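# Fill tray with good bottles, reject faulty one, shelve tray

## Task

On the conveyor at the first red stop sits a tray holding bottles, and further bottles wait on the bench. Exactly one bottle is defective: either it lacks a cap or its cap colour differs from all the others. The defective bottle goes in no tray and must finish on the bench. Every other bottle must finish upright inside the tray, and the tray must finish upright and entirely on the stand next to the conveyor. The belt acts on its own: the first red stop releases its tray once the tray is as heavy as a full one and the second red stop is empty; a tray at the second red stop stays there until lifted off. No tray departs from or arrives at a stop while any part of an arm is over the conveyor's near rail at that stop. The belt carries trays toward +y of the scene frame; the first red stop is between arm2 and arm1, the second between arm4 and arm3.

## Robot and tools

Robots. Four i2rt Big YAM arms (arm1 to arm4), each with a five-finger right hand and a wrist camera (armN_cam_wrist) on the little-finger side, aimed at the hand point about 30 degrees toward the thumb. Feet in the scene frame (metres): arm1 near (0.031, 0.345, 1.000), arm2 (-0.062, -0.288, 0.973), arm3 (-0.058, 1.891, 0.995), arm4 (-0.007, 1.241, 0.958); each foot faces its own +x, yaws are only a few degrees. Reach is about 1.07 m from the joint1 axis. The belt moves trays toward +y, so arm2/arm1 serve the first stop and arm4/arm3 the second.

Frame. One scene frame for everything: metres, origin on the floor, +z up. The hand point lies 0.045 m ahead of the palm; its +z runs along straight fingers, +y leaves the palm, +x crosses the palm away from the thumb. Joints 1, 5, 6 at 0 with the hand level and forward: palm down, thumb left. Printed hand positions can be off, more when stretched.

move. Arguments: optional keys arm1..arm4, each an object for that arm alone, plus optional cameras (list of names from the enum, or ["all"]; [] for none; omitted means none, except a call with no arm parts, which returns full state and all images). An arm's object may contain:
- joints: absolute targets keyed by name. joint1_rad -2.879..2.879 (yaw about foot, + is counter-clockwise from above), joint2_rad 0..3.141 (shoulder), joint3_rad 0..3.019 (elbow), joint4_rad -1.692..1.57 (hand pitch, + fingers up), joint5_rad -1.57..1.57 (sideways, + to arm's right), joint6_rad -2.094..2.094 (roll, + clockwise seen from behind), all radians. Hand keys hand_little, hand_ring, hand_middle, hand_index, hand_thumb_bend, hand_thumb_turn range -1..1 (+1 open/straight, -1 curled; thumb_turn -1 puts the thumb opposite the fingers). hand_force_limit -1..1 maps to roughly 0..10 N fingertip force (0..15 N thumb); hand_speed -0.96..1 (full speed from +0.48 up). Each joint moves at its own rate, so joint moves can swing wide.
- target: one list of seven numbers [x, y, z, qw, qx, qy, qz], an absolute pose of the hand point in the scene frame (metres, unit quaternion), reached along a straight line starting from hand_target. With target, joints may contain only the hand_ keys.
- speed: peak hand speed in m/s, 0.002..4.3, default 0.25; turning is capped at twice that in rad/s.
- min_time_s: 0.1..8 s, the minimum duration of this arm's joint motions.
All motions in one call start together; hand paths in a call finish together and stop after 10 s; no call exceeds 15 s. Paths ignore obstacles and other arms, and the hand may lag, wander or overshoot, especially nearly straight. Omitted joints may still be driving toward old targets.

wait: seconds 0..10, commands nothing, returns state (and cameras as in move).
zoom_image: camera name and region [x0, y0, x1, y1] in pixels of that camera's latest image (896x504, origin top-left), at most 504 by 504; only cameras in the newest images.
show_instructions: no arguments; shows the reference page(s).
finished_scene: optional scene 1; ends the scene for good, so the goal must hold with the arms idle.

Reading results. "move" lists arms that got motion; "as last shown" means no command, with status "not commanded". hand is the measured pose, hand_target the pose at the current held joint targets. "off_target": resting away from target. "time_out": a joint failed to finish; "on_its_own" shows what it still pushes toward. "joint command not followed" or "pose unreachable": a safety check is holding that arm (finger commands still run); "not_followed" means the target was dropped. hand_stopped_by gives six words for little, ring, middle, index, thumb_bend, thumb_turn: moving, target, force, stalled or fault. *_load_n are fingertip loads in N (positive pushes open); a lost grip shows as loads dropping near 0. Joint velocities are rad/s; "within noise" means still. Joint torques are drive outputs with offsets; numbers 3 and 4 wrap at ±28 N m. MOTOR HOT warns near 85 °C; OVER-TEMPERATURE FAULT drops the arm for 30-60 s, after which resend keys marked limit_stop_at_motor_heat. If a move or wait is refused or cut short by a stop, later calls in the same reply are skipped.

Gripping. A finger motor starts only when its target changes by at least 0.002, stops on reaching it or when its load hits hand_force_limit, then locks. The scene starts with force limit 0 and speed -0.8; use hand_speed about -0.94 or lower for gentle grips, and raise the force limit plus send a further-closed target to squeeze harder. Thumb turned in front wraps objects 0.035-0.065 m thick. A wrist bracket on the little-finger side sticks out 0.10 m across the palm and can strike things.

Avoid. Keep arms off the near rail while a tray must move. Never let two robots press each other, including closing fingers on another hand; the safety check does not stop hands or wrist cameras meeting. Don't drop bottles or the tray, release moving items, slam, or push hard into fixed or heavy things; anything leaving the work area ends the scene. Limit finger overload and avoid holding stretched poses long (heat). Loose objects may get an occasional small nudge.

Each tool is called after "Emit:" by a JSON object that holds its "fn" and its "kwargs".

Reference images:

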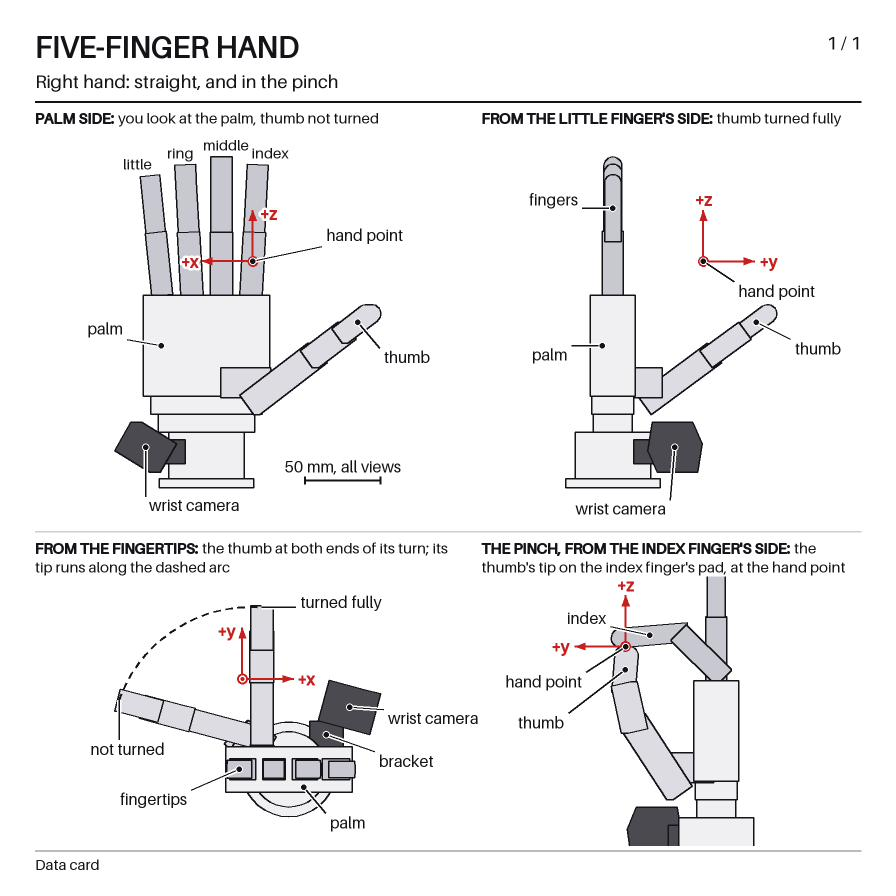

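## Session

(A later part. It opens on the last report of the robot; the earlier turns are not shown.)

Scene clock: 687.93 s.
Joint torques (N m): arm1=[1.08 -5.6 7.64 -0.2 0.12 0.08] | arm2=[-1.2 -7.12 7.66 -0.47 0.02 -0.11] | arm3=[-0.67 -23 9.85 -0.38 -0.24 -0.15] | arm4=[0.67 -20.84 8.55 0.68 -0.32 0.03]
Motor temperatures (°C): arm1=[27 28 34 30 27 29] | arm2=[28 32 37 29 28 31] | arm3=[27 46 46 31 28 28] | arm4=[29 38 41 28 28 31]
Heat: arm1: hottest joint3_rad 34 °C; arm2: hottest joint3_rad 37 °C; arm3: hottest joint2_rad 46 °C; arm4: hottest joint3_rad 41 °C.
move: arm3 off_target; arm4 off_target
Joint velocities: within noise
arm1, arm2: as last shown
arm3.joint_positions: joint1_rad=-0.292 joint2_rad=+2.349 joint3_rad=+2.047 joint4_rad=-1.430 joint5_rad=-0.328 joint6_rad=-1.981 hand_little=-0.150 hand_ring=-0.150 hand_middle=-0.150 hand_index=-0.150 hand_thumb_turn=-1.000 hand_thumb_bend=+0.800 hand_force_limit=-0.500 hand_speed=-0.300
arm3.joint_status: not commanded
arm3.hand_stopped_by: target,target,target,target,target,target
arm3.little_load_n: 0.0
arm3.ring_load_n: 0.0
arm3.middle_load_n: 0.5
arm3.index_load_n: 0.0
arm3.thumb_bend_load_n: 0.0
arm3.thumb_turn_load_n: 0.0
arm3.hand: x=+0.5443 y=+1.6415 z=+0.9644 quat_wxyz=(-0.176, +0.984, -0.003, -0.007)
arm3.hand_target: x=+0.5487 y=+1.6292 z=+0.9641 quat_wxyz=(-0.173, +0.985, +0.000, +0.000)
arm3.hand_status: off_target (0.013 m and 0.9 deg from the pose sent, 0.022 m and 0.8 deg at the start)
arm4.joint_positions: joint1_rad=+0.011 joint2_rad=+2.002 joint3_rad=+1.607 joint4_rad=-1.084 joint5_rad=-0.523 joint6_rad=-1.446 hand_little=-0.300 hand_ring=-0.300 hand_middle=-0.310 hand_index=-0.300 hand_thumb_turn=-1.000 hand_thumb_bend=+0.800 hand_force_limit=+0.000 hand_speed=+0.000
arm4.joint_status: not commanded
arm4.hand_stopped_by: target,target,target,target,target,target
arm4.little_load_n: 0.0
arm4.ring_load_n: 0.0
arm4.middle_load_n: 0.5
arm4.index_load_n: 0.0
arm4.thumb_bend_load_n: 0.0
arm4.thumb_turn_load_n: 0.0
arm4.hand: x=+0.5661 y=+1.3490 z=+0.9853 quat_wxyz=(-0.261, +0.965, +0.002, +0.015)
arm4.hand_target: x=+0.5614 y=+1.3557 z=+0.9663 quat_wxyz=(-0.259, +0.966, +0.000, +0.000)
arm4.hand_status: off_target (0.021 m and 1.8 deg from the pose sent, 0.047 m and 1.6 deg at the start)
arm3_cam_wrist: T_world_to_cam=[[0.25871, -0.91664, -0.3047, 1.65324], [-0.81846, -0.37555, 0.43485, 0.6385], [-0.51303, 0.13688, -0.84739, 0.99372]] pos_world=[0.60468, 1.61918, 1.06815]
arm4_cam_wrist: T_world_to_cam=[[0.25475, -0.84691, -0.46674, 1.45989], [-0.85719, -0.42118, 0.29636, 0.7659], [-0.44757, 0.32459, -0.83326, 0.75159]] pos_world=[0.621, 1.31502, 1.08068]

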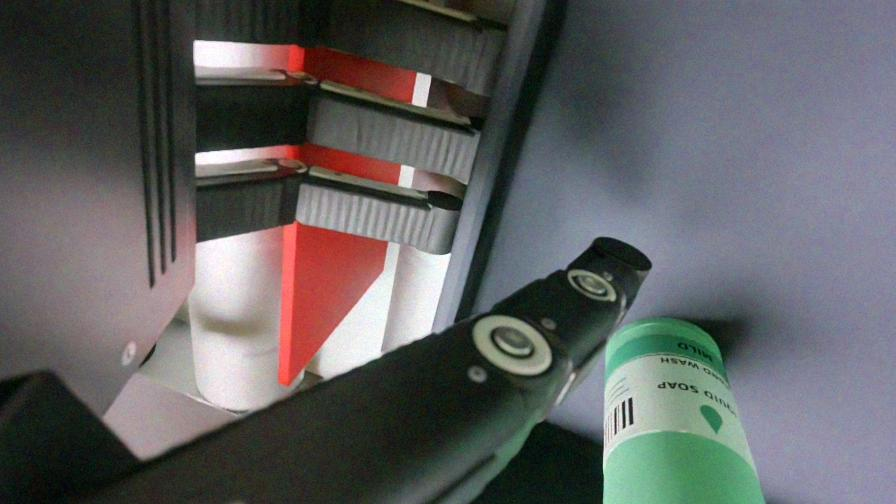

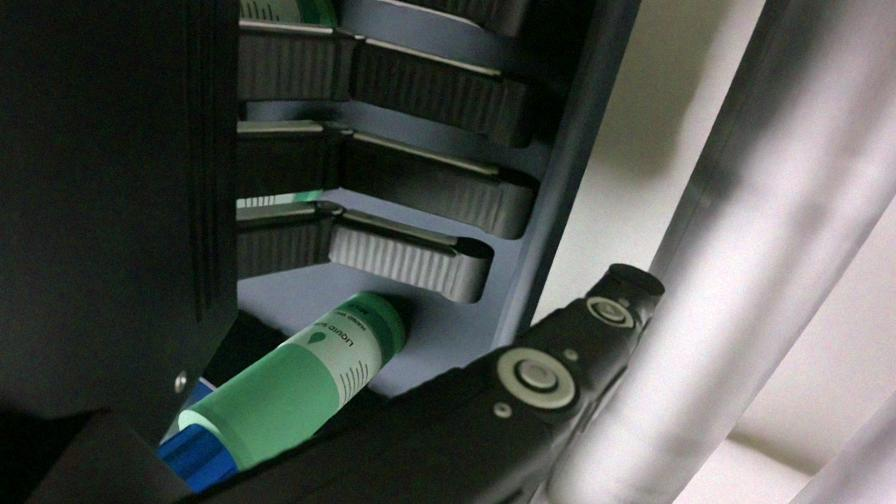

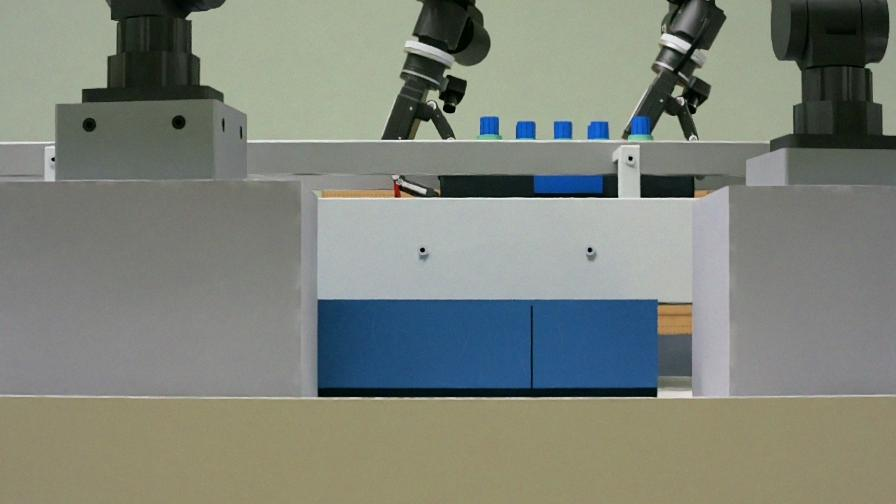

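Emit:
{"fn": "move", "kwargs": {"arm3": {"target": [0.551, 1.629, 0.974, -0.1736, 0.9848, 0, 0], "speed": 0.04}, "arm4": {"target": [0.562, 1.350, 0.956, -0.2588, 0.9659, 0, 0], "speed": 0.05}, "cameras": ["arm3_cam_wrist", "arm4_cam_wrist", "cam_stand_across"]}}

Emit:
{"fn": "zoom_image", "kwargs": {"camera": "cam_stand_across", "region": [360, 110, 500, 220]}}

Emit:
{"fn": "zoom_image", "kwargs": {"camera": "cam_stand_across", "region": [620, 110, 760, 220]}}

Emit:
{"fn": "zoom_image", "kwargs": {"camera": "arm4_cam_wrist", "region": [400, 0, 700, 400]}}

Scene clock: 695.20 s.
Joint torques (N m): arm1=[0.5 -6.12 7.66 -0.1 0.15 0.08] | arm2=[-1.26 -7.18 7.65 -0.51 0.02 -0.11] | arm3=[-0.5 -23.41 11.12 -0.72 -0.24 -0.13] | arm4=[-0.09 -20.66 8.38 0.65 -0.35 -0.08]
Motor temperatures (°C): arm1=[27 28 34 30 27 29] | arm2=[28 32 37 29 28 31] | arm3=[27 47 46 31 28 28] | arm4=[29 38 41 28 28 31]
Heat: arm1: hottest joint3_rad 34 °C; arm2: hottest joint3_rad 37 °C; arm3: hottest joint2_rad 47 °C; arm4: hottest joint3_rad 41 °C.
move: arm3 off_target; arm4 off_target
Joint velocities: within noise
arm1, arm2: as last shown
arm3.joint_positions: joint1_rad=-0.292 joint2_rad=+2.349 joint3_rad=+2.049 joint4_rad=-1.444 joint5_rad=-0.328 joint6_rad=-1.981 hand_little=-0.150 hand_ring=-0.150 hand_middle=-0.150 hand_index=-0.150 hand_thumb_turn=-1.000 hand_thumb_bend=+0.800 hand_force_limit=-0.500 hand_speed=-0.300
arm3.joint_status: not commanded
arm3.hand_stopped_by: target,target,target,target,target,target
arm3.little_load_n: 0.0
arm3.ring_load_n: 0.0
arm3.middle_load_n: 0.0
arm3.index_load_n: 0.0
arm3.thumb_bend_load_n: 0.0
arm3.thumb_turn_load_n: 0.0
arm3.hand: x=+0.5414 y=+1.6426 z=+0.9658 quat_wxyz=(-0.178, +0.984, -0.004, -0.013)
arm3.hand_target: x=+0.5504 y=+1.6293 z=+0.9743 quat_wxyz=(-0.173, +0.985, +0.000, +0.000)
arm3.hand_status: off_target (0.019 m and 1.6 deg from the pose sent, 0.017 m and 0.9 deg at the start)
arm4.joint_positions: joint1_rad=+0.011 joint2_rad=+2.011 joint3_rad=+1.598 joint4_rad=-1.067 joint5_rad=-0.523 joint6_rad=-1.446 hand_little=-0.300 hand_ring=-0.300 hand_middle=-0.310 hand_index=-0.300 hand_thumb_turn=-1.000 hand_thumb_bend=+0.800 hand_force_limit=+0.000 hand_speed=+0.000
arm4.joint_status: not commanded
arm4.hand_stopped_by: target,target,target,target,target,target
arm4.little_load_n: 0.0
arm4.ring_load_n: 0.0
arm4.middle_load_n: 0.0
arm4.index_load_n: 0.0
arm4.thumb_bend_load_n: 0.0
arm4.thumb_turn_load_n: 0.0
arm4.hand: x=+0.5657 y=+1.3490 z=+0.9774 quat_wxyz=(-0.261, +0.965, +0.001, +0.014)
arm4.hand_target: x=+0.5614 y=+1.3498 z=+0.9565 quat_wxyz=(-0.259, +0.966, +0.000, +0.000)
arm4.hand_status: off_target (0.022 m and 1.7 deg from the pose sent, 0.030 m and 1.8 deg at the start)
arm3_cam_wrist: T_world_to_cam=[[0.25518, -0.91522, -0.31187, 1.66199], [-0.81356, -0.37754, 0.44225, 0.62946], [-0.5225, 0.14087, -0.84092, 0.98568]] pos_world=[0.60302, 1.61987, 1.06882]
arm4_cam_wrist: T_world_to_cam=[[0.25419, -0.84699, -0.4669, 1.45694], [-0.85686, -0.42111, 0.29744, 0.76645], [-0.44854, 0.32446, -0.83279, 0.74509]] pos_world=[0.6206, 1.31502, 1.07278]

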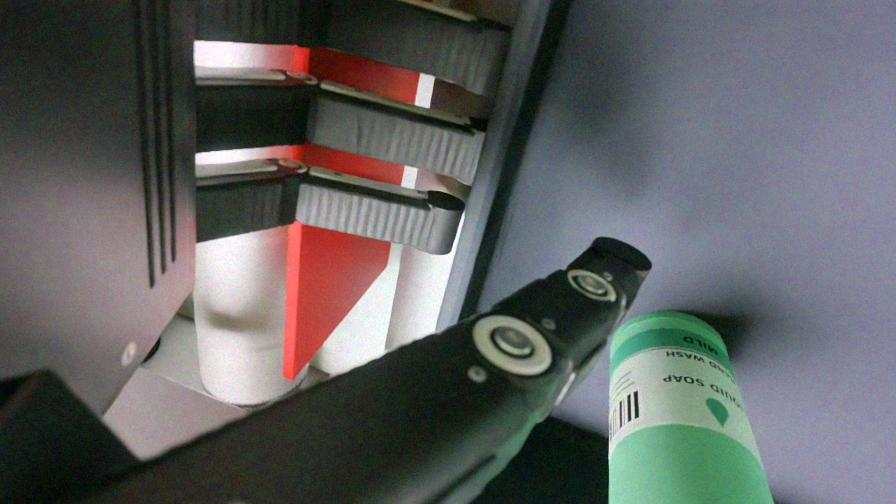

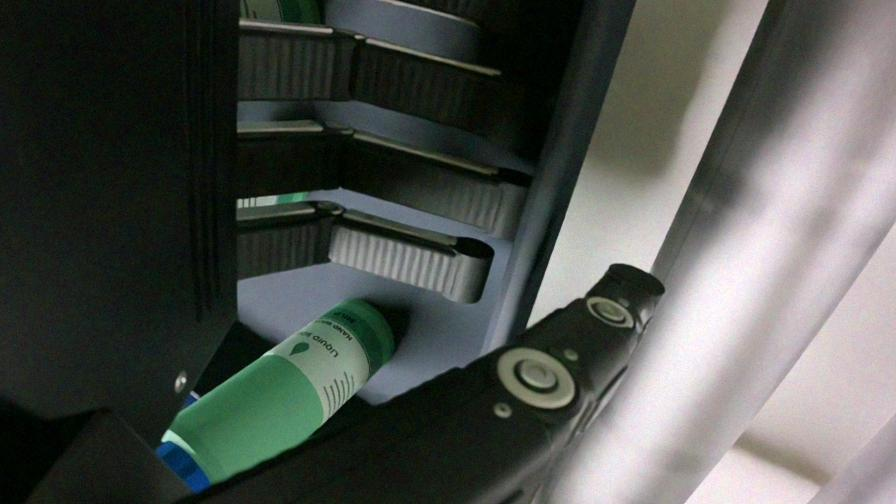

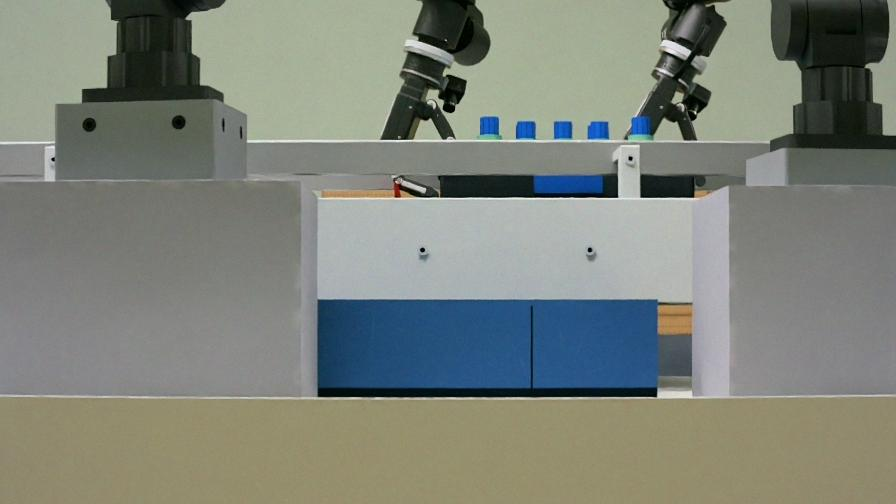

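Scaled by 3.600.

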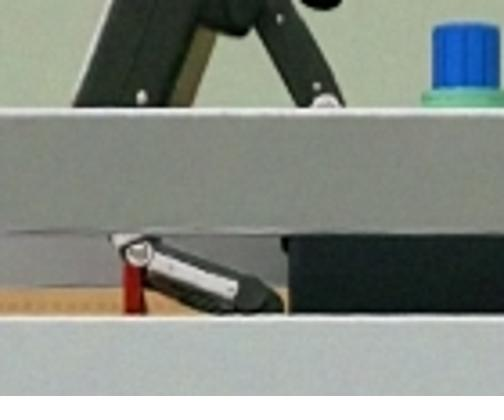

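Scaled by 3.600.

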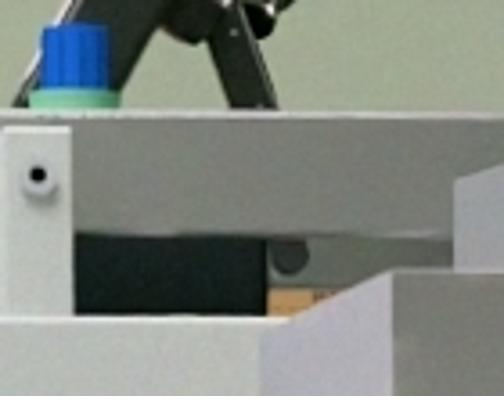

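Scaled by 1.260.

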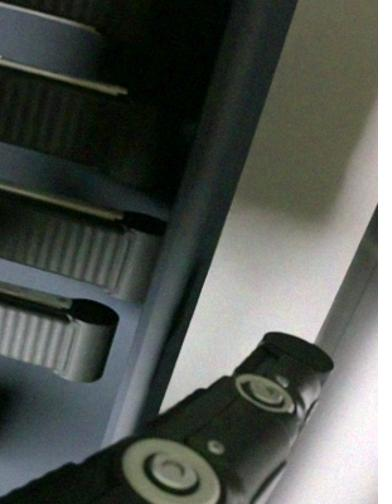

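Emit:
{"fn": "move", "kwargs": {"arm4": {"target": [0.556, 1.344, 0.952, -0.2588, 0.9659, 0, 0], "speed": 0.04}, "arm3": {"joints": {"hand_speed": -0.7, "hand_force_limit": -0.5, "hand_thumb_bend": -0.1}}, "cameras": ["arm3_cam_wrist"]}}

Emit:
{"fn": "move", "kwargs": {"arm4": {"joints": {"hand_speed": -0.7, "hand_force_limit": -0.5, "hand_thumb_bend": -0.1}}, "arm3": {"joints": {"hand_speed": -0.85, "hand_index": -0.5, "hand_middle": -0.5, "hand_ring": -0.5, "hand_little": -0.5}}, "cameras": ["arm3_cam_wrist", "arm4_cam_wrist", "cam_stand_across"]}}

Emit:
{"fn": "zoom_image", "kwargs": {"camera": "cam_stand_across", "region": [360, 110, 500, 220]}}

Emit:
{"fn": "zoom_image", "kwargs": {"camera": "cam_stand_across", "region": [620, 110, 760, 220]}}

Scene clock: 703.27 s.
Joint torques (N m): arm1=[1.08 -5.48 7.73 -0.08 0.16 0.08] | arm2=[-1.26 -7.12 7.64 -0.46 0.03 -0.11] | arm3=[-0.5 -23.36 11.17 -0.69 -0.36 -0.09] | arm4=[-0.73 -21.36 8.21 0.65 -0.37 -0.16]
Motor temperatures (°C): arm1=[27 28 34 30 27 29] | arm2=[28 32 37 29 28 31] | arm3=[27 47 46 31 28 28] | arm4=[29 38 41 28 28 31]
Heat: arm1: hottest joint3_rad 34 °C; arm2: hottest joint3_rad 37 °C; arm3: hottest joint2_rad 47 °C; arm4: hottest joint3_rad 41 °C.
move: arm3 off_target; arm4 off_target
Joint velocities: within noise
arm1, arm2: as last shown
arm3.joint_positions: joint1_rad=-0.294 joint2_rad=+2.349 joint3_rad=+2.049 joint4_rad=-1.444 joint5_rad=-0.325 joint6_rad=-1.987 hand_little=-0.150 hand_ring=-0.150 hand_middle=-0.150 hand_index=-0.150 hand_thumb_turn=-1.000 hand_thumb_bend=+0.319 hand_force_limit=-0.500 hand_speed=-0.700
arm3.joint_status: hand_thumb_bend off_target (ended at +0.319, target -0.100); the others done
arm3.hand_stopped_by: target,target,target,target,force,target
arm3.little_load_n: 0.0
arm3.ring_load_n: 0.0
arm3.middle_load_n: 1.0
arm3.index_load_n: 0.0
arm3.thumb_bend_load_n: 5.0
arm3.thumb_turn_load_n: 0.0
arm3.hand: x=+0.5411 y=+1.6410 z=+0.9658 quat_wxyz=(-0.177, +0.984, -0.002, -0.013)
arm3.hand_target: x=+0.5504 y=+1.6292 z=+0.9743 quat_wxyz=(-0.173, +0.985, +0.000, +0.000)
arm3.hand_status: not commanded
arm4.joint_positions: joint1_rad=+0.011 joint2_rad=+2.011 joint3_rad=+1.571 joint4_rad=-1.054 joint5_rad=-0.523 joint6_rad=-1.447 hand_little=-0.300 hand_ring=-0.300 hand_middle=-0.310 hand_index=-0.300 hand_thumb_turn=-1.000 hand_thumb_bend=+0.800 hand_force_limit=+0.000 hand_speed=+0.000
arm4.joint_status: not commanded
arm4.hand_stopped_by: target,target,target,target,target,target
arm4.little_load_n: 0.0
arm4.ring_load_n: 0.0
arm4.middle_load_n: 0.0
arm4.index_load_n: 0.0
arm4.thumb_bend_load_n: 0.0
arm4.thumb_turn_load_n: 0.0
arm4.hand: x=+0.5580 y=+1.3481 z=+0.9683 quat_wxyz=(-0.261, +0.965, +0.000, +0.008)
arm4.hand_target: x=+0.5557 y=+1.3440 z=+0.9524 quat_wxyz=(-0.259, +0.966, +0.000, +0.000)
arm4.hand_status: off_target (0.017 m and 1.0 deg from the pose sent, 0.028 m and 1.7 deg at the start)
arm3_cam_wrist: T_world_to_cam=[[0.25906, -0.91501, -0.30928, 1.65563], [-0.81236, -0.37962, 0.44267, 0.63102], [-0.52245, 0.13657, -0.84166, 0.99341]] pos_world=[0.60272, 1.61878, 1.06883]

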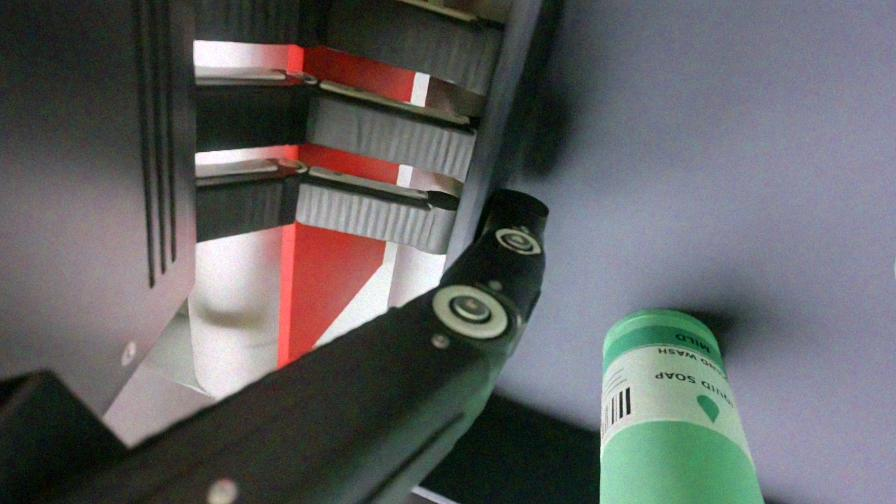

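Scene clock: 705.63 s.
Joint torques (N m): arm1=[0.73 -5.95 7.53 -0.1 0.14 0.11] | arm2=[-1.08 -7.06 7.68 -0.43 0.03 -0.11] | arm3=[-0.38 -23.3 11.14 -0.72 -0.35 -0.03] | arm4=[-0.79 -21.3 8.2 0.65 -0.4 -0.15]
Motor temperatures (°C): arm1=[27 28 34 30 27 29] | arm2=[28 32 37 29 28 31] | arm3=[27 48 46 31 28 28] | arm4=[29 38 41 28 28 31]
Heat: arm1: hottest joint3_rad 34 °C; arm2: hottest joint3_rad 37 °C; arm3: hottest joint2_rad 48 °C; arm4: hottest joint3_rad 41 °C.
move: arm3 off_target; arm4 off_target
Joint velocities: within noise
arm1, arm2: as last shown
arm2.little_load_n: 0.5
arm3.joint_positions: joint1_rad=-0.294 joint2_rad=+2.349 joint3_rad=+2.049 joint4_rad=-1.444 joint5_rad=-0.325 joint6_rad=-1.992 hand_little=-0.500 hand_ring=-0.273 hand_middle=-0.161 hand_index=-0.343 hand_thumb_turn=-1.000 hand_thumb_bend=+0.320 hand_force_limit=-0.500 hand_speed=-0.850
arm3.joint_status: hand_ring off_target (ended at -0.273, target -0.500); hand_middle off_target (ended at -0.161, target -0.500); hand_index off_target (ended at -0.343, target -0.500); the others done
arm3.hand_stopped_by: target,force,force,force,force,target
arm3.little_load_n: 0.0
arm3.ring_load_n: 1.0
arm3.middle_load_n: 0.5
arm3.index_load_n: 2.5
arm3.thumb_bend_load_n: 7.0
arm3.thumb_turn_load_n: 0.0
arm3.hand: x=+0.5414 y=+1.6409 z=+0.9657 quat_wxyz=(-0.177, +0.984, +0.001, -0.012)
arm3.hand_target: x=+0.5504 y=+1.6292 z=+0.9743 quat_wxyz=(-0.173, +0.985, +0.000, +0.000)
arm3.hand_status: not commanded
arm4.joint_positions: joint1_rad=+0.011 joint2_rad=+2.011 joint3_rad=+1.571 joint4_rad=-1.054 joint5_rad=-0.522 joint6_rad=-1.448 hand_little=-0.300 hand_ring=-0.300 hand_middle=-0.310 hand_index=-0.300 hand_thumb_turn=-1.000 hand_thumb_bend=+0.405 hand_force_limit=-0.500 hand_speed=-0.700
arm4.joint_status: hand_thumb_bend off_target (ended at +0.405, target -0.100); the others done
arm4.hand_stopped_by: target,target,target,target,force,target
arm4.little_load_n: 0.0
arm4.ring_load_n: 0.0
arm4.middle_load_n: 1.0
arm4.index_load_n: 0.0
arm4.thumb_bend_load_n: 4.5
arm4.thumb_turn_load_n: 0.0
arm4.hand: x=+0.5580 y=+1.3480 z=+0.9682 quat_wxyz=(-0.260, +0.965, +0.001, +0.008)
arm4.hand_target: x=+0.5557 y=+1.3440 z=+0.9524 quat_wxyz=(-0.259, +0.966, +0.000, +0.000)
arm4.hand_status: not commanded
arm3_cam_wrist: T_world_to_cam=[[0.26383, -0.91376, -0.30894, 1.65044], [-0.81137, -0.38344, 0.4412, 0.63832], [-0.52161, 0.13426, -0.84255, 0.99778]] pos_world=[0.60293, 1.61889, 1.06893]
arm4_cam_wrist: T_world_to_cam=[[0.25017, -0.84736, -0.4684, 1.45793], [-0.85239, -0.42219, 0.30851, 0.75053], [-0.45917, 0.32208, -0.82791, 0.73875]] pos_world=[0.61422, 1.31433, 1.06296]

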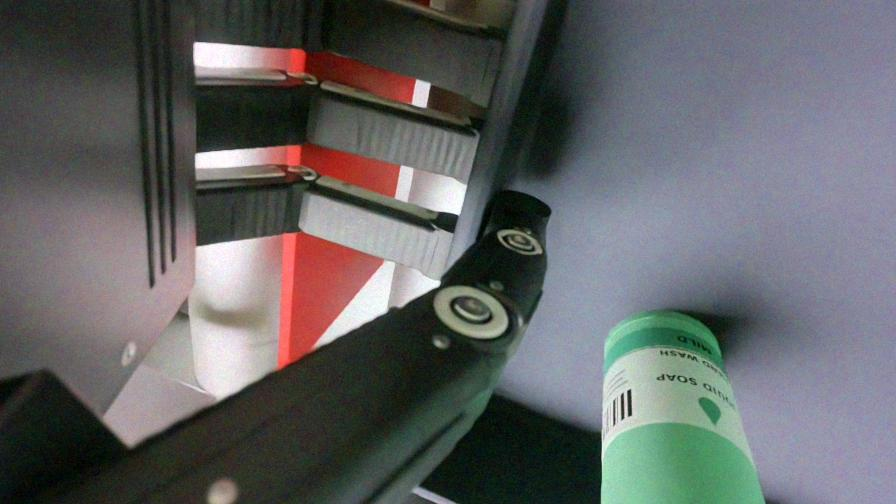

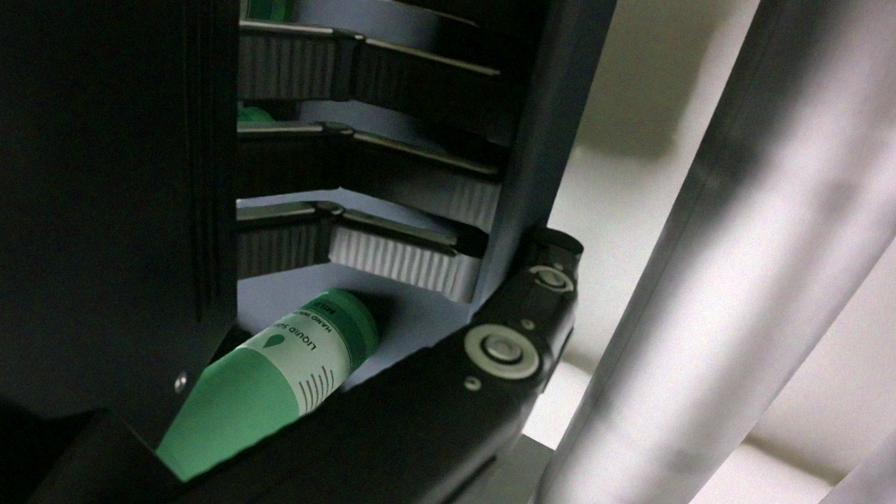

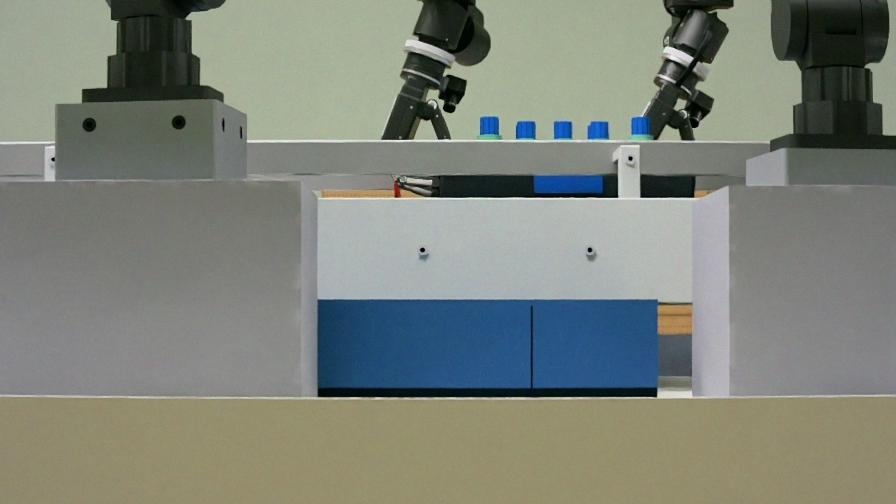

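Scaled by 3.600.

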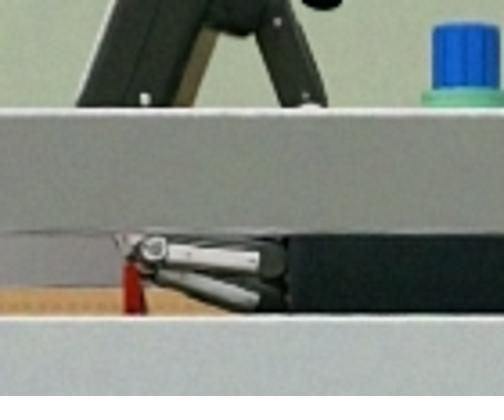

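Scaled by 3.600.

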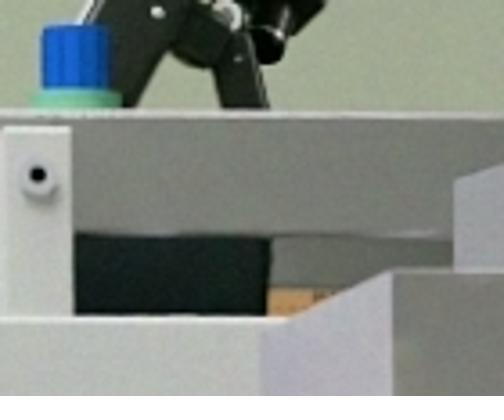

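Emit:
{"fn": "move", "kwargs": {"arm4": {"joints": {"hand_speed": -0.85, "hand_index": -0.6, "hand_middle": -0.5, "hand_ring": -0.6, "hand_little": -0.6}}, "cameras": []}}

Emit:
{"fn": "move", "kwargs": {"arm4": {"joints": {"hand_speed": -0.85, "hand_force_limit": 0.1, "hand_thumb_bend": -0.15}}, "arm3": {"joints": {"hand_speed": -0.85, "hand_force_limit": 0.1, "hand_thumb_bend": -0.15}}, "cameras": ["arm3_cam_wrist", "arm4_cam_wrist", "cam_stand_across", "cam_stand_end"]}}

Scene clock: 709.63 s.
Joint torques (N m): arm1=[0.38 -5.95 7.54 -0.13 0.14 0.05] | arm2=[-1.26 -7.12 7.65 -0.46 0.02 -0.11] | arm3=[-0.56 -23.3 11.15 -0.69 -0.35 -0.03] | arm4=[-0.79 -21.3 8.27 0.64 -0.38 -0.11]
Motor temperatures (°C): arm1=[27 28 34 30 27 29] | arm2=[28 32 37 29 28 31] | arm3=[27 48 46 31 28 28] | arm4=[29 38 41 28 28 31]
Heat: arm1: hottest joint3_rad 34 °C; arm2: hottest joint3_rad 37 °C; arm3: hottest joint2_rad 48 °C; arm4: hottest joint3_rad 41 °C.
move: arm4 off_target
Joint velocities: within noise
arm1, arm2, arm3: as last shown
arm2.little_load_n: 0.0
arm4.joint_positions: joint1_rad=+0.011 joint2_rad=+2.011 joint3_rad=+1.570 joint4_rad=-1.054 joint5_rad=-0.522 joint6_rad=-1.453 hand_little=-0.600 hand_ring=-0.451 hand_middle=-0.321 hand_index=-0.493 hand_thumb_turn=-1.000 hand_thumb_bend=+0.406 hand_force_limit=-0.500 hand_speed=-0.850
arm4.joint_status: hand_ring off_target (ended at -0.451, target -0.600); hand_middle off_target (ended at -0.321, target -0.500); hand_index off_target (ended at -0.493, target -0.600); the others done
arm4.hand_stopped_by: target,force,force,force,force,target
arm4.little_load_n: 0.0
arm4.ring_load_n: 2.0
arm4.middle_load_n: 3.5
arm4.index_load_n: 2.0
arm4.thumb_bend_load_n: 5.0
arm4.thumb_turn_load_n: 0.0
arm4.hand: x=+0.5578 y=+1.3479 z=+0.9678 quat_wxyz=(-0.260, +0.965, +0.003, +0.008)
arm4.hand_target: x=+0.5556 y=+1.3440 z=+0.9523 quat_wxyz=(-0.259, +0.966, +0.000, +0.000)
arm4.hand_status: not commanded

Scene clock: 710.10 s.
Joint torques (N m): arm1=[0.56 -5.66 7.65 -0.21 0.17 0.11] | arm2=[-1.44 -7.18 7.66 -0.47 0.03 -0.11] | arm3=[-0.56 -23.36 11.15 -0.69 -0.35 -0.04] | arm4=[-0.79 -21.3 8.28 0.64 -0.38 -0.11]
Motor temperatures (°C): arm1=[27 28 34 30 27 29] | arm2=[28 32 37 29 28 31] | arm3=[27 48 46 31 28 28] | arm4=[29 38 41 28 28 31]
Heat: arm1: hottest joint3_rad 34 °C; arm2: hottest joint3_rad 37 °C; arm3: hottest joint2_rad 48 °C; arm4: hottest joint3_rad 41 °C.
move: arm3 off_target; arm4 off_target
Joint velocities: within noise
arm1.joint_positions: joint1_rad=-0.404 joint2_rad=+1.010 joint3_rad=+1.179 joint4_rad=-1.685 joint5_rad=+0.012 joint6_rad=-1.385 hand_little=-1.000 hand_ring=-1.000 hand_middle=+1.000 hand_index=+1.000 hand_thumb_turn=-1.000 hand_thumb_bend=+0.500 hand_force_limit=-0.500 hand_speed=-0.300
arm1.joint_status: not commanded
arm1.hand_stopped_by: target,target,target,target,target,target
arm1.little_load_n: 0.0
arm1.ring_load_n: 0.0
arm1.middle_load_n: -0.5
arm1.index_load_n: 0.0
arm1.thumb_bend_load_n: 0.0
arm1.thumb_turn_load_n: 0.0
arm1.hand: x=+0.2253 y=+0.2155 z=+1.2833 quat_wxyz=(+0.005, +0.966, -0.258, +0.030)
arm1.hand_target: x=+0.2205 y=+0.2197 z=+1.2791 quat_wxyz=(+0.005, +0.965, -0.260, +0.020)
arm1.hand_status: not commanded
arm2.joint_positions: joint1_rad=-0.203 joint2_rad=+1.170 joint3_rad=+1.195 joint4_rad=-1.585 joint5_rad=-0.003 joint6_rad=-1.346 hand_little=-1.000 hand_ring=-1.000 hand_middle=+0.900 hand_index=+0.880 hand_thumb_turn=-1.000 hand_thumb_bend=+0.600 hand_force_limit=-0.500 hand_speed=-0.600
arm2.joint_status: not commanded
arm2.hand_stopped_by: target,target,target,target,target,target
arm2.little_load_n: 0.0
arm2.ring_load_n: 0.5
arm2.middle_load_n: 0.0
arm2.index_load_n: 0.0
arm2.thumb_bend_load_n: 0.0
arm2.thumb_turn_load_n: 0.0
arm2.hand: x=+0.1871 y=-0.4192 z=+1.2204 quat_wxyz=(+0.000, +0.966, -0.260, +0.007)
arm2.hand_target: x=+0.1801 y=-0.4199 z=+1.2199 quat_wxyz=(+0.000, +0.966, -0.259, +0.000)
arm2.hand_status: not commanded
arm3.joint_positions: joint1_rad=-0.294 joint2_rad=+2.349 joint3_rad=+2.049 joint4_rad=-1.444 joint5_rad=-0.325 joint6_rad=-1.992 hand_little=-0.500 hand_ring=-0.273 hand_middle=-0.161 hand_index=-0.343 hand_thumb_turn=-1.000 hand_thumb_bend=+0.311 hand_force_limit=+0.100 hand_speed=-0.850
arm3.joint_status: hand_thumb_bend off_target (ended at +0.311, target -0.150); the others done
arm3.hand_stopped_by: target,force,force,force,force,target
arm3.little_load_n: 0.0
arm3.ring_load_n: 1.0
arm3.middle_load_n: 1.0
arm3.index_load_n: 2.5
arm3.thumb_bend_load_n: 9.0
arm3.thumb_turn_load_n: 0.0
arm3.hand: x=+0.5414 y=+1.6409 z=+0.9657 quat_wxyz=(-0.177, +0.984, +0.001, -0.012)
arm3.hand_target: x=+0.5504 y=+1.6292 z=+0.9743 quat_wxyz=(-0.173, +0.985, +0.000, +0.000)
arm3.hand_status: not commanded
arm4.joint_positions: joint1_rad=+0.011 joint2_rad=+2.011 joint3_rad=+1.570 joint4_rad=-1.054 joint5_rad=-0.522 joint6_rad=-1.453 hand_little=-0.600 hand_ring=-0.451 hand_middle=-0.321 hand_index=-0.493 hand_thumb_turn=-1.000 hand_thumb_bend=+0.391 hand_force_limit=+0.100 hand_speed=-0.850
arm4.joint_status: hand_thumb_bend off_target (ended at +0.391, target -0.150); the others done
arm4.hand_stopped_by: target,force,force,force,force,target
arm4.little_load_n: 0.0
arm4.ring_load_n: 2.5
arm4.middle_load_n: 3.5
arm4.index_load_n: 2.0
arm4.thumb_bend_load_n: 9.0
arm4.thumb_turn_load_n: 0.0
arm4.hand: x=+0.5578 y=+1.3479 z=+0.9678 quat_wxyz=(-0.260, +0.965, +0.003, +0.008)
arm4.hand_target: x=+0.5556 y=+1.3440 z=+0.9523 quat_wxyz=(-0.259, +0.966, +0.000, +0.000)
arm4.hand_status: not commanded
arm3_cam_wrist: T_world_to_cam=[[0.26383, -0.91376, -0.30894, 1.65044], [-0.81137, -0.38344, 0.4412, 0.63832], [-0.52161, 0.13426, -0.84255, 0.99778]] pos_world=[0.60293, 1.61889, 1.06893]
arm4_cam_wrist: T_world_to_cam=[[0.25449, -0.84634, -0.46792, 1.45343], [-0.85097, -0.42584, 0.30741, 0.75559], [-0.45943, 0.31995, -0.82859, 0.74204]] pos_world=[0.61401, 1.31443, 1.06266]

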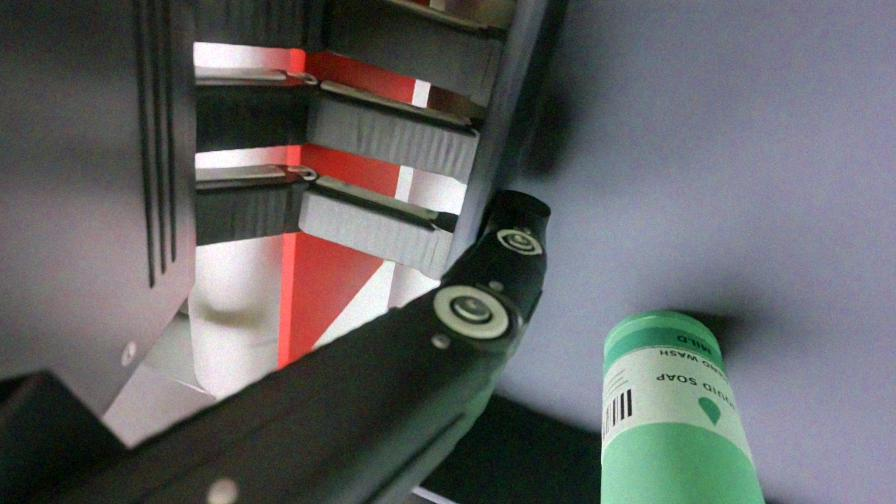

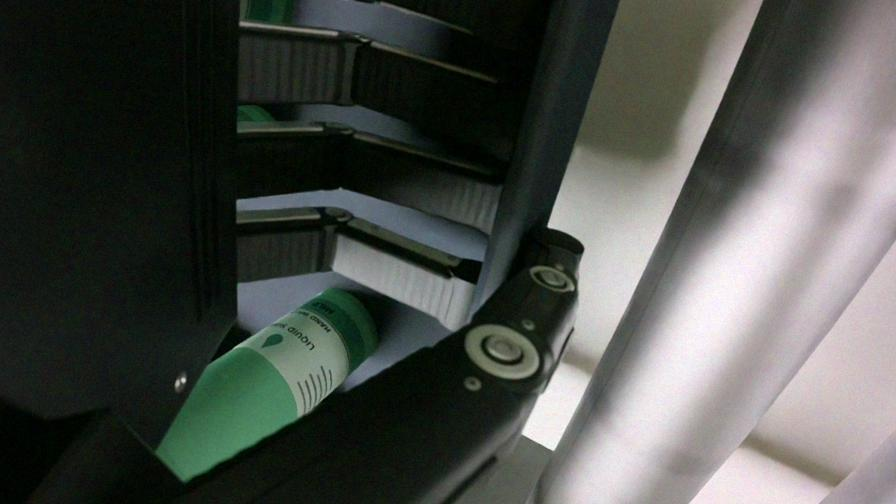

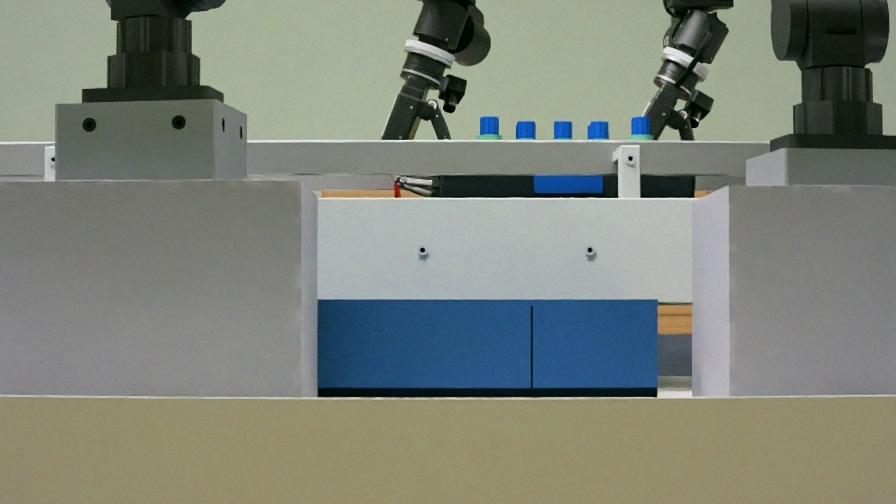

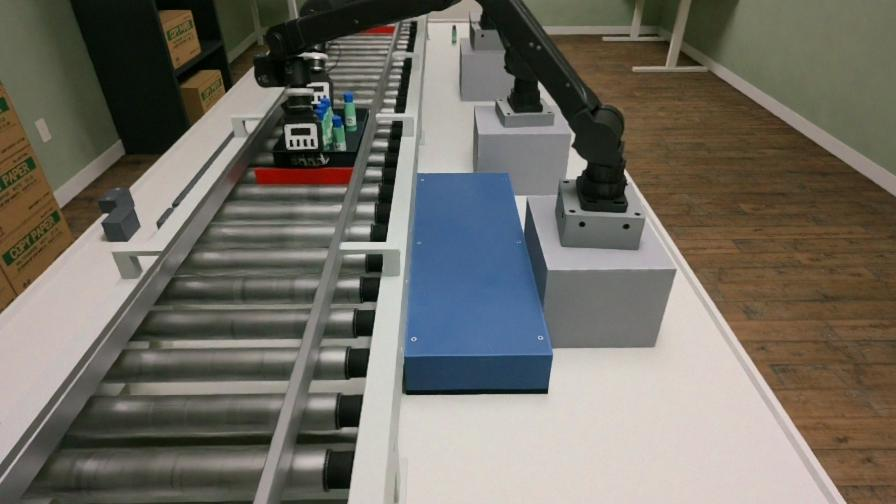

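Emit:
{"fn": "move", "kwargs": {"arm3": {"target": [0.547, 1.637, 0.995, -0.1736, 0.9848, 0, 0], "speed": 0.04}, "arm4": {"target": [0.556, 1.348, 0.995, -0.2588, 0.9659, 0, 0], "speed": 0.04}, "cameras": ["arm3_cam_wrist", "arm4_cam_wrist", "cam_stand_across"]}}

Emit:
{"fn": "zoom_image", "kwargs": {"camera": "cam_stand_across", "region": [360, 90, 760, 220]}}

Scene clock: 716.80 s.
Joint torques (N m): arm1=[0.62 -6.01 7.64 -0.18 0.13 0.11] | arm2=[-1.32 -7.06 7.62 -0.47 0.03 -0.11] | arm3=[0.09 -26.64 9.88 -1.17 -0.35 0.06] | arm4=[-0.26 -25.47 11.85 -0.72 -0.37 0.02]
Motor temperatures (°C): arm1=[27 28 34 30 27 29] | arm2=[28 32 37 29 28 31] | arm3=[27 48 46 31 28 28] | arm4=[29 38 41 28 28 31]
Heat: arm1: hottest joint3_rad 34 °C; arm2: hottest joint3_rad 37 °C; arm3: hottest joint2_rad 48 °C; arm4: hottest joint3_rad 41 °C.
move: arm3 off_target; arm4 off_target
Joint velocities: within noise
arm1, arm2: as last shown
arm1.middle_load_n: 0.0
arm2.little_load_n: 0.5
arm2.ring_load_n: 0.0
arm3.joint_positions: joint1_rad=-0.294 joint2_rad=+2.349 joint3_rad=+2.049 joint4_rad=-1.451 joint5_rad=-0.326 joint6_rad=-1.992 hand_little=-0.500 hand_ring=-0.273 hand_middle=-0.161 hand_index=-0.343 hand_thumb_turn=-1.000 hand_thumb_bend=+0.311 hand_force_limit=+0.100 hand_speed=-0.850
arm3.joint_status: not commanded
arm3.hand_stopped_by: target,force,force,force,force,target
arm3.little_load_n: 0.5
arm3.ring_load_n: 0.0
arm3.middle_load_n: 0.0
arm3.index_load_n: 3.5
arm3.thumb_bend_load_n: 10.0
arm3.thumb_turn_load_n: 0.0
arm3.hand: x=+0.5397 y=+1.6419 z=+0.9661 quat_wxyz=(-0.179, +0.984, +0.000, -0.015)
arm3.hand_target: x=+0.5465 y=+1.6372 z=+0.9947 quat_wxyz=(-0.173, +0.985, +0.000, +0.000)
arm3.hand_status: off_target (0.030 m and 1.8 deg from the pose sent, 0.030 m and 1.5 deg at the start)
arm4.joint_positions: joint1_rad=+0.011 joint2_rad=+2.011 joint3_rad=+1.570 joint4_rad=-1.106 joint5_rad=-0.522 joint6_rad=-1.457 hand_little=-0.600 hand_ring=-0.451 hand_middle=-0.322 hand_index=-0.493 hand_thumb_turn=-1.000 hand_thumb_bend=+0.391 hand_force_limit=+0.100 hand_speed=-0.850
arm4.joint_status: not commanded
arm4.hand_stopped_by: target,force,force,force,force,target
arm4.little_load_n: 0.0
arm4.ring_load_n: 0.5
arm4.middle_load_n: 0.5
arm4.index_load_n: 8.5
arm4.thumb_bend_load_n: 8.5
arm4.thumb_turn_load_n: 2.5
arm4.hand: x=+0.5440 y=+1.3463 z=+0.9690 quat_wxyz=(-0.258, +0.966, -0.002, -0.016)
arm4.hand_target: x=+0.5553 y=+1.3479 z=+0.9949 quat_wxyz=(-0.259, +0.966, +0.000, +0.000)
arm4.hand_status: off_target (0.029 m and 1.9 deg from the pose sent, 0.027 m and 1.0 deg at the start)
arm3_cam_wrist: T_world_to_cam=[[0.26159, -0.91255, -0.31436, 1.65641], [-0.80876, -0.385, 0.44461, 0.63504], [-0.52676, 0.13794, -0.83875, 0.99011]] pos_world=[0.60185, 1.61948, 1.06881]
arm4_cam_wrist: T_world_to_cam=[[0.23437, -0.84792, -0.4755, 1.47654], [-0.8329, -0.42738, 0.3516, 0.69221], [-0.50135, 0.31364, -0.8064, 0.74699]] pos_world=[0.60499, 1.31355, 1.06109]

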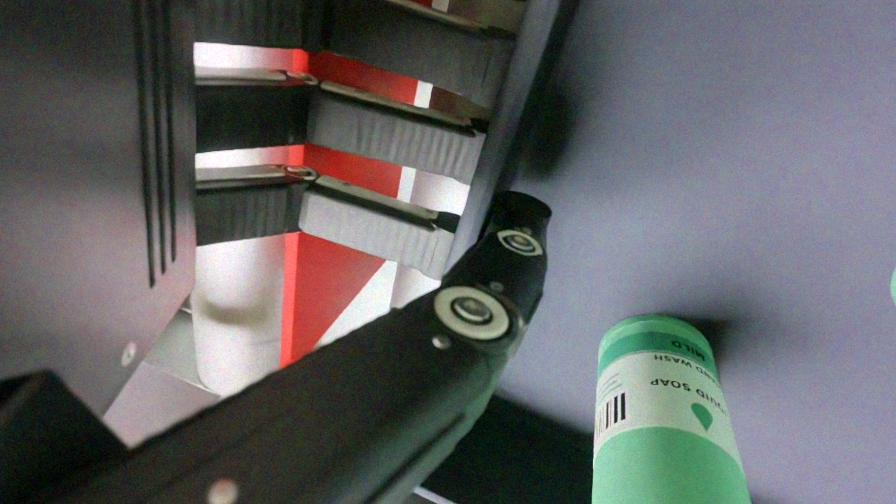

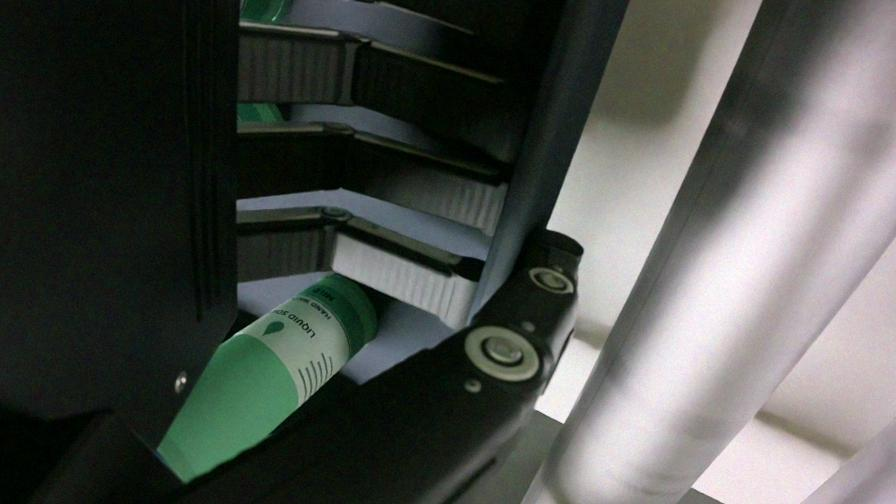

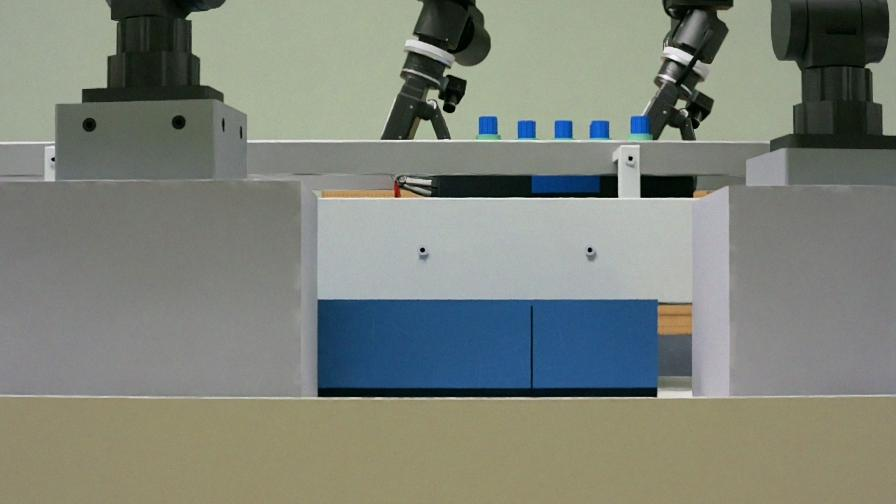

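Scaled by 1.260.

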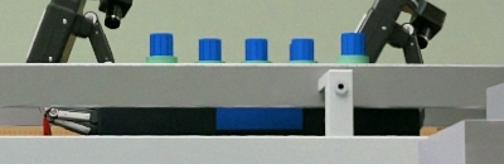

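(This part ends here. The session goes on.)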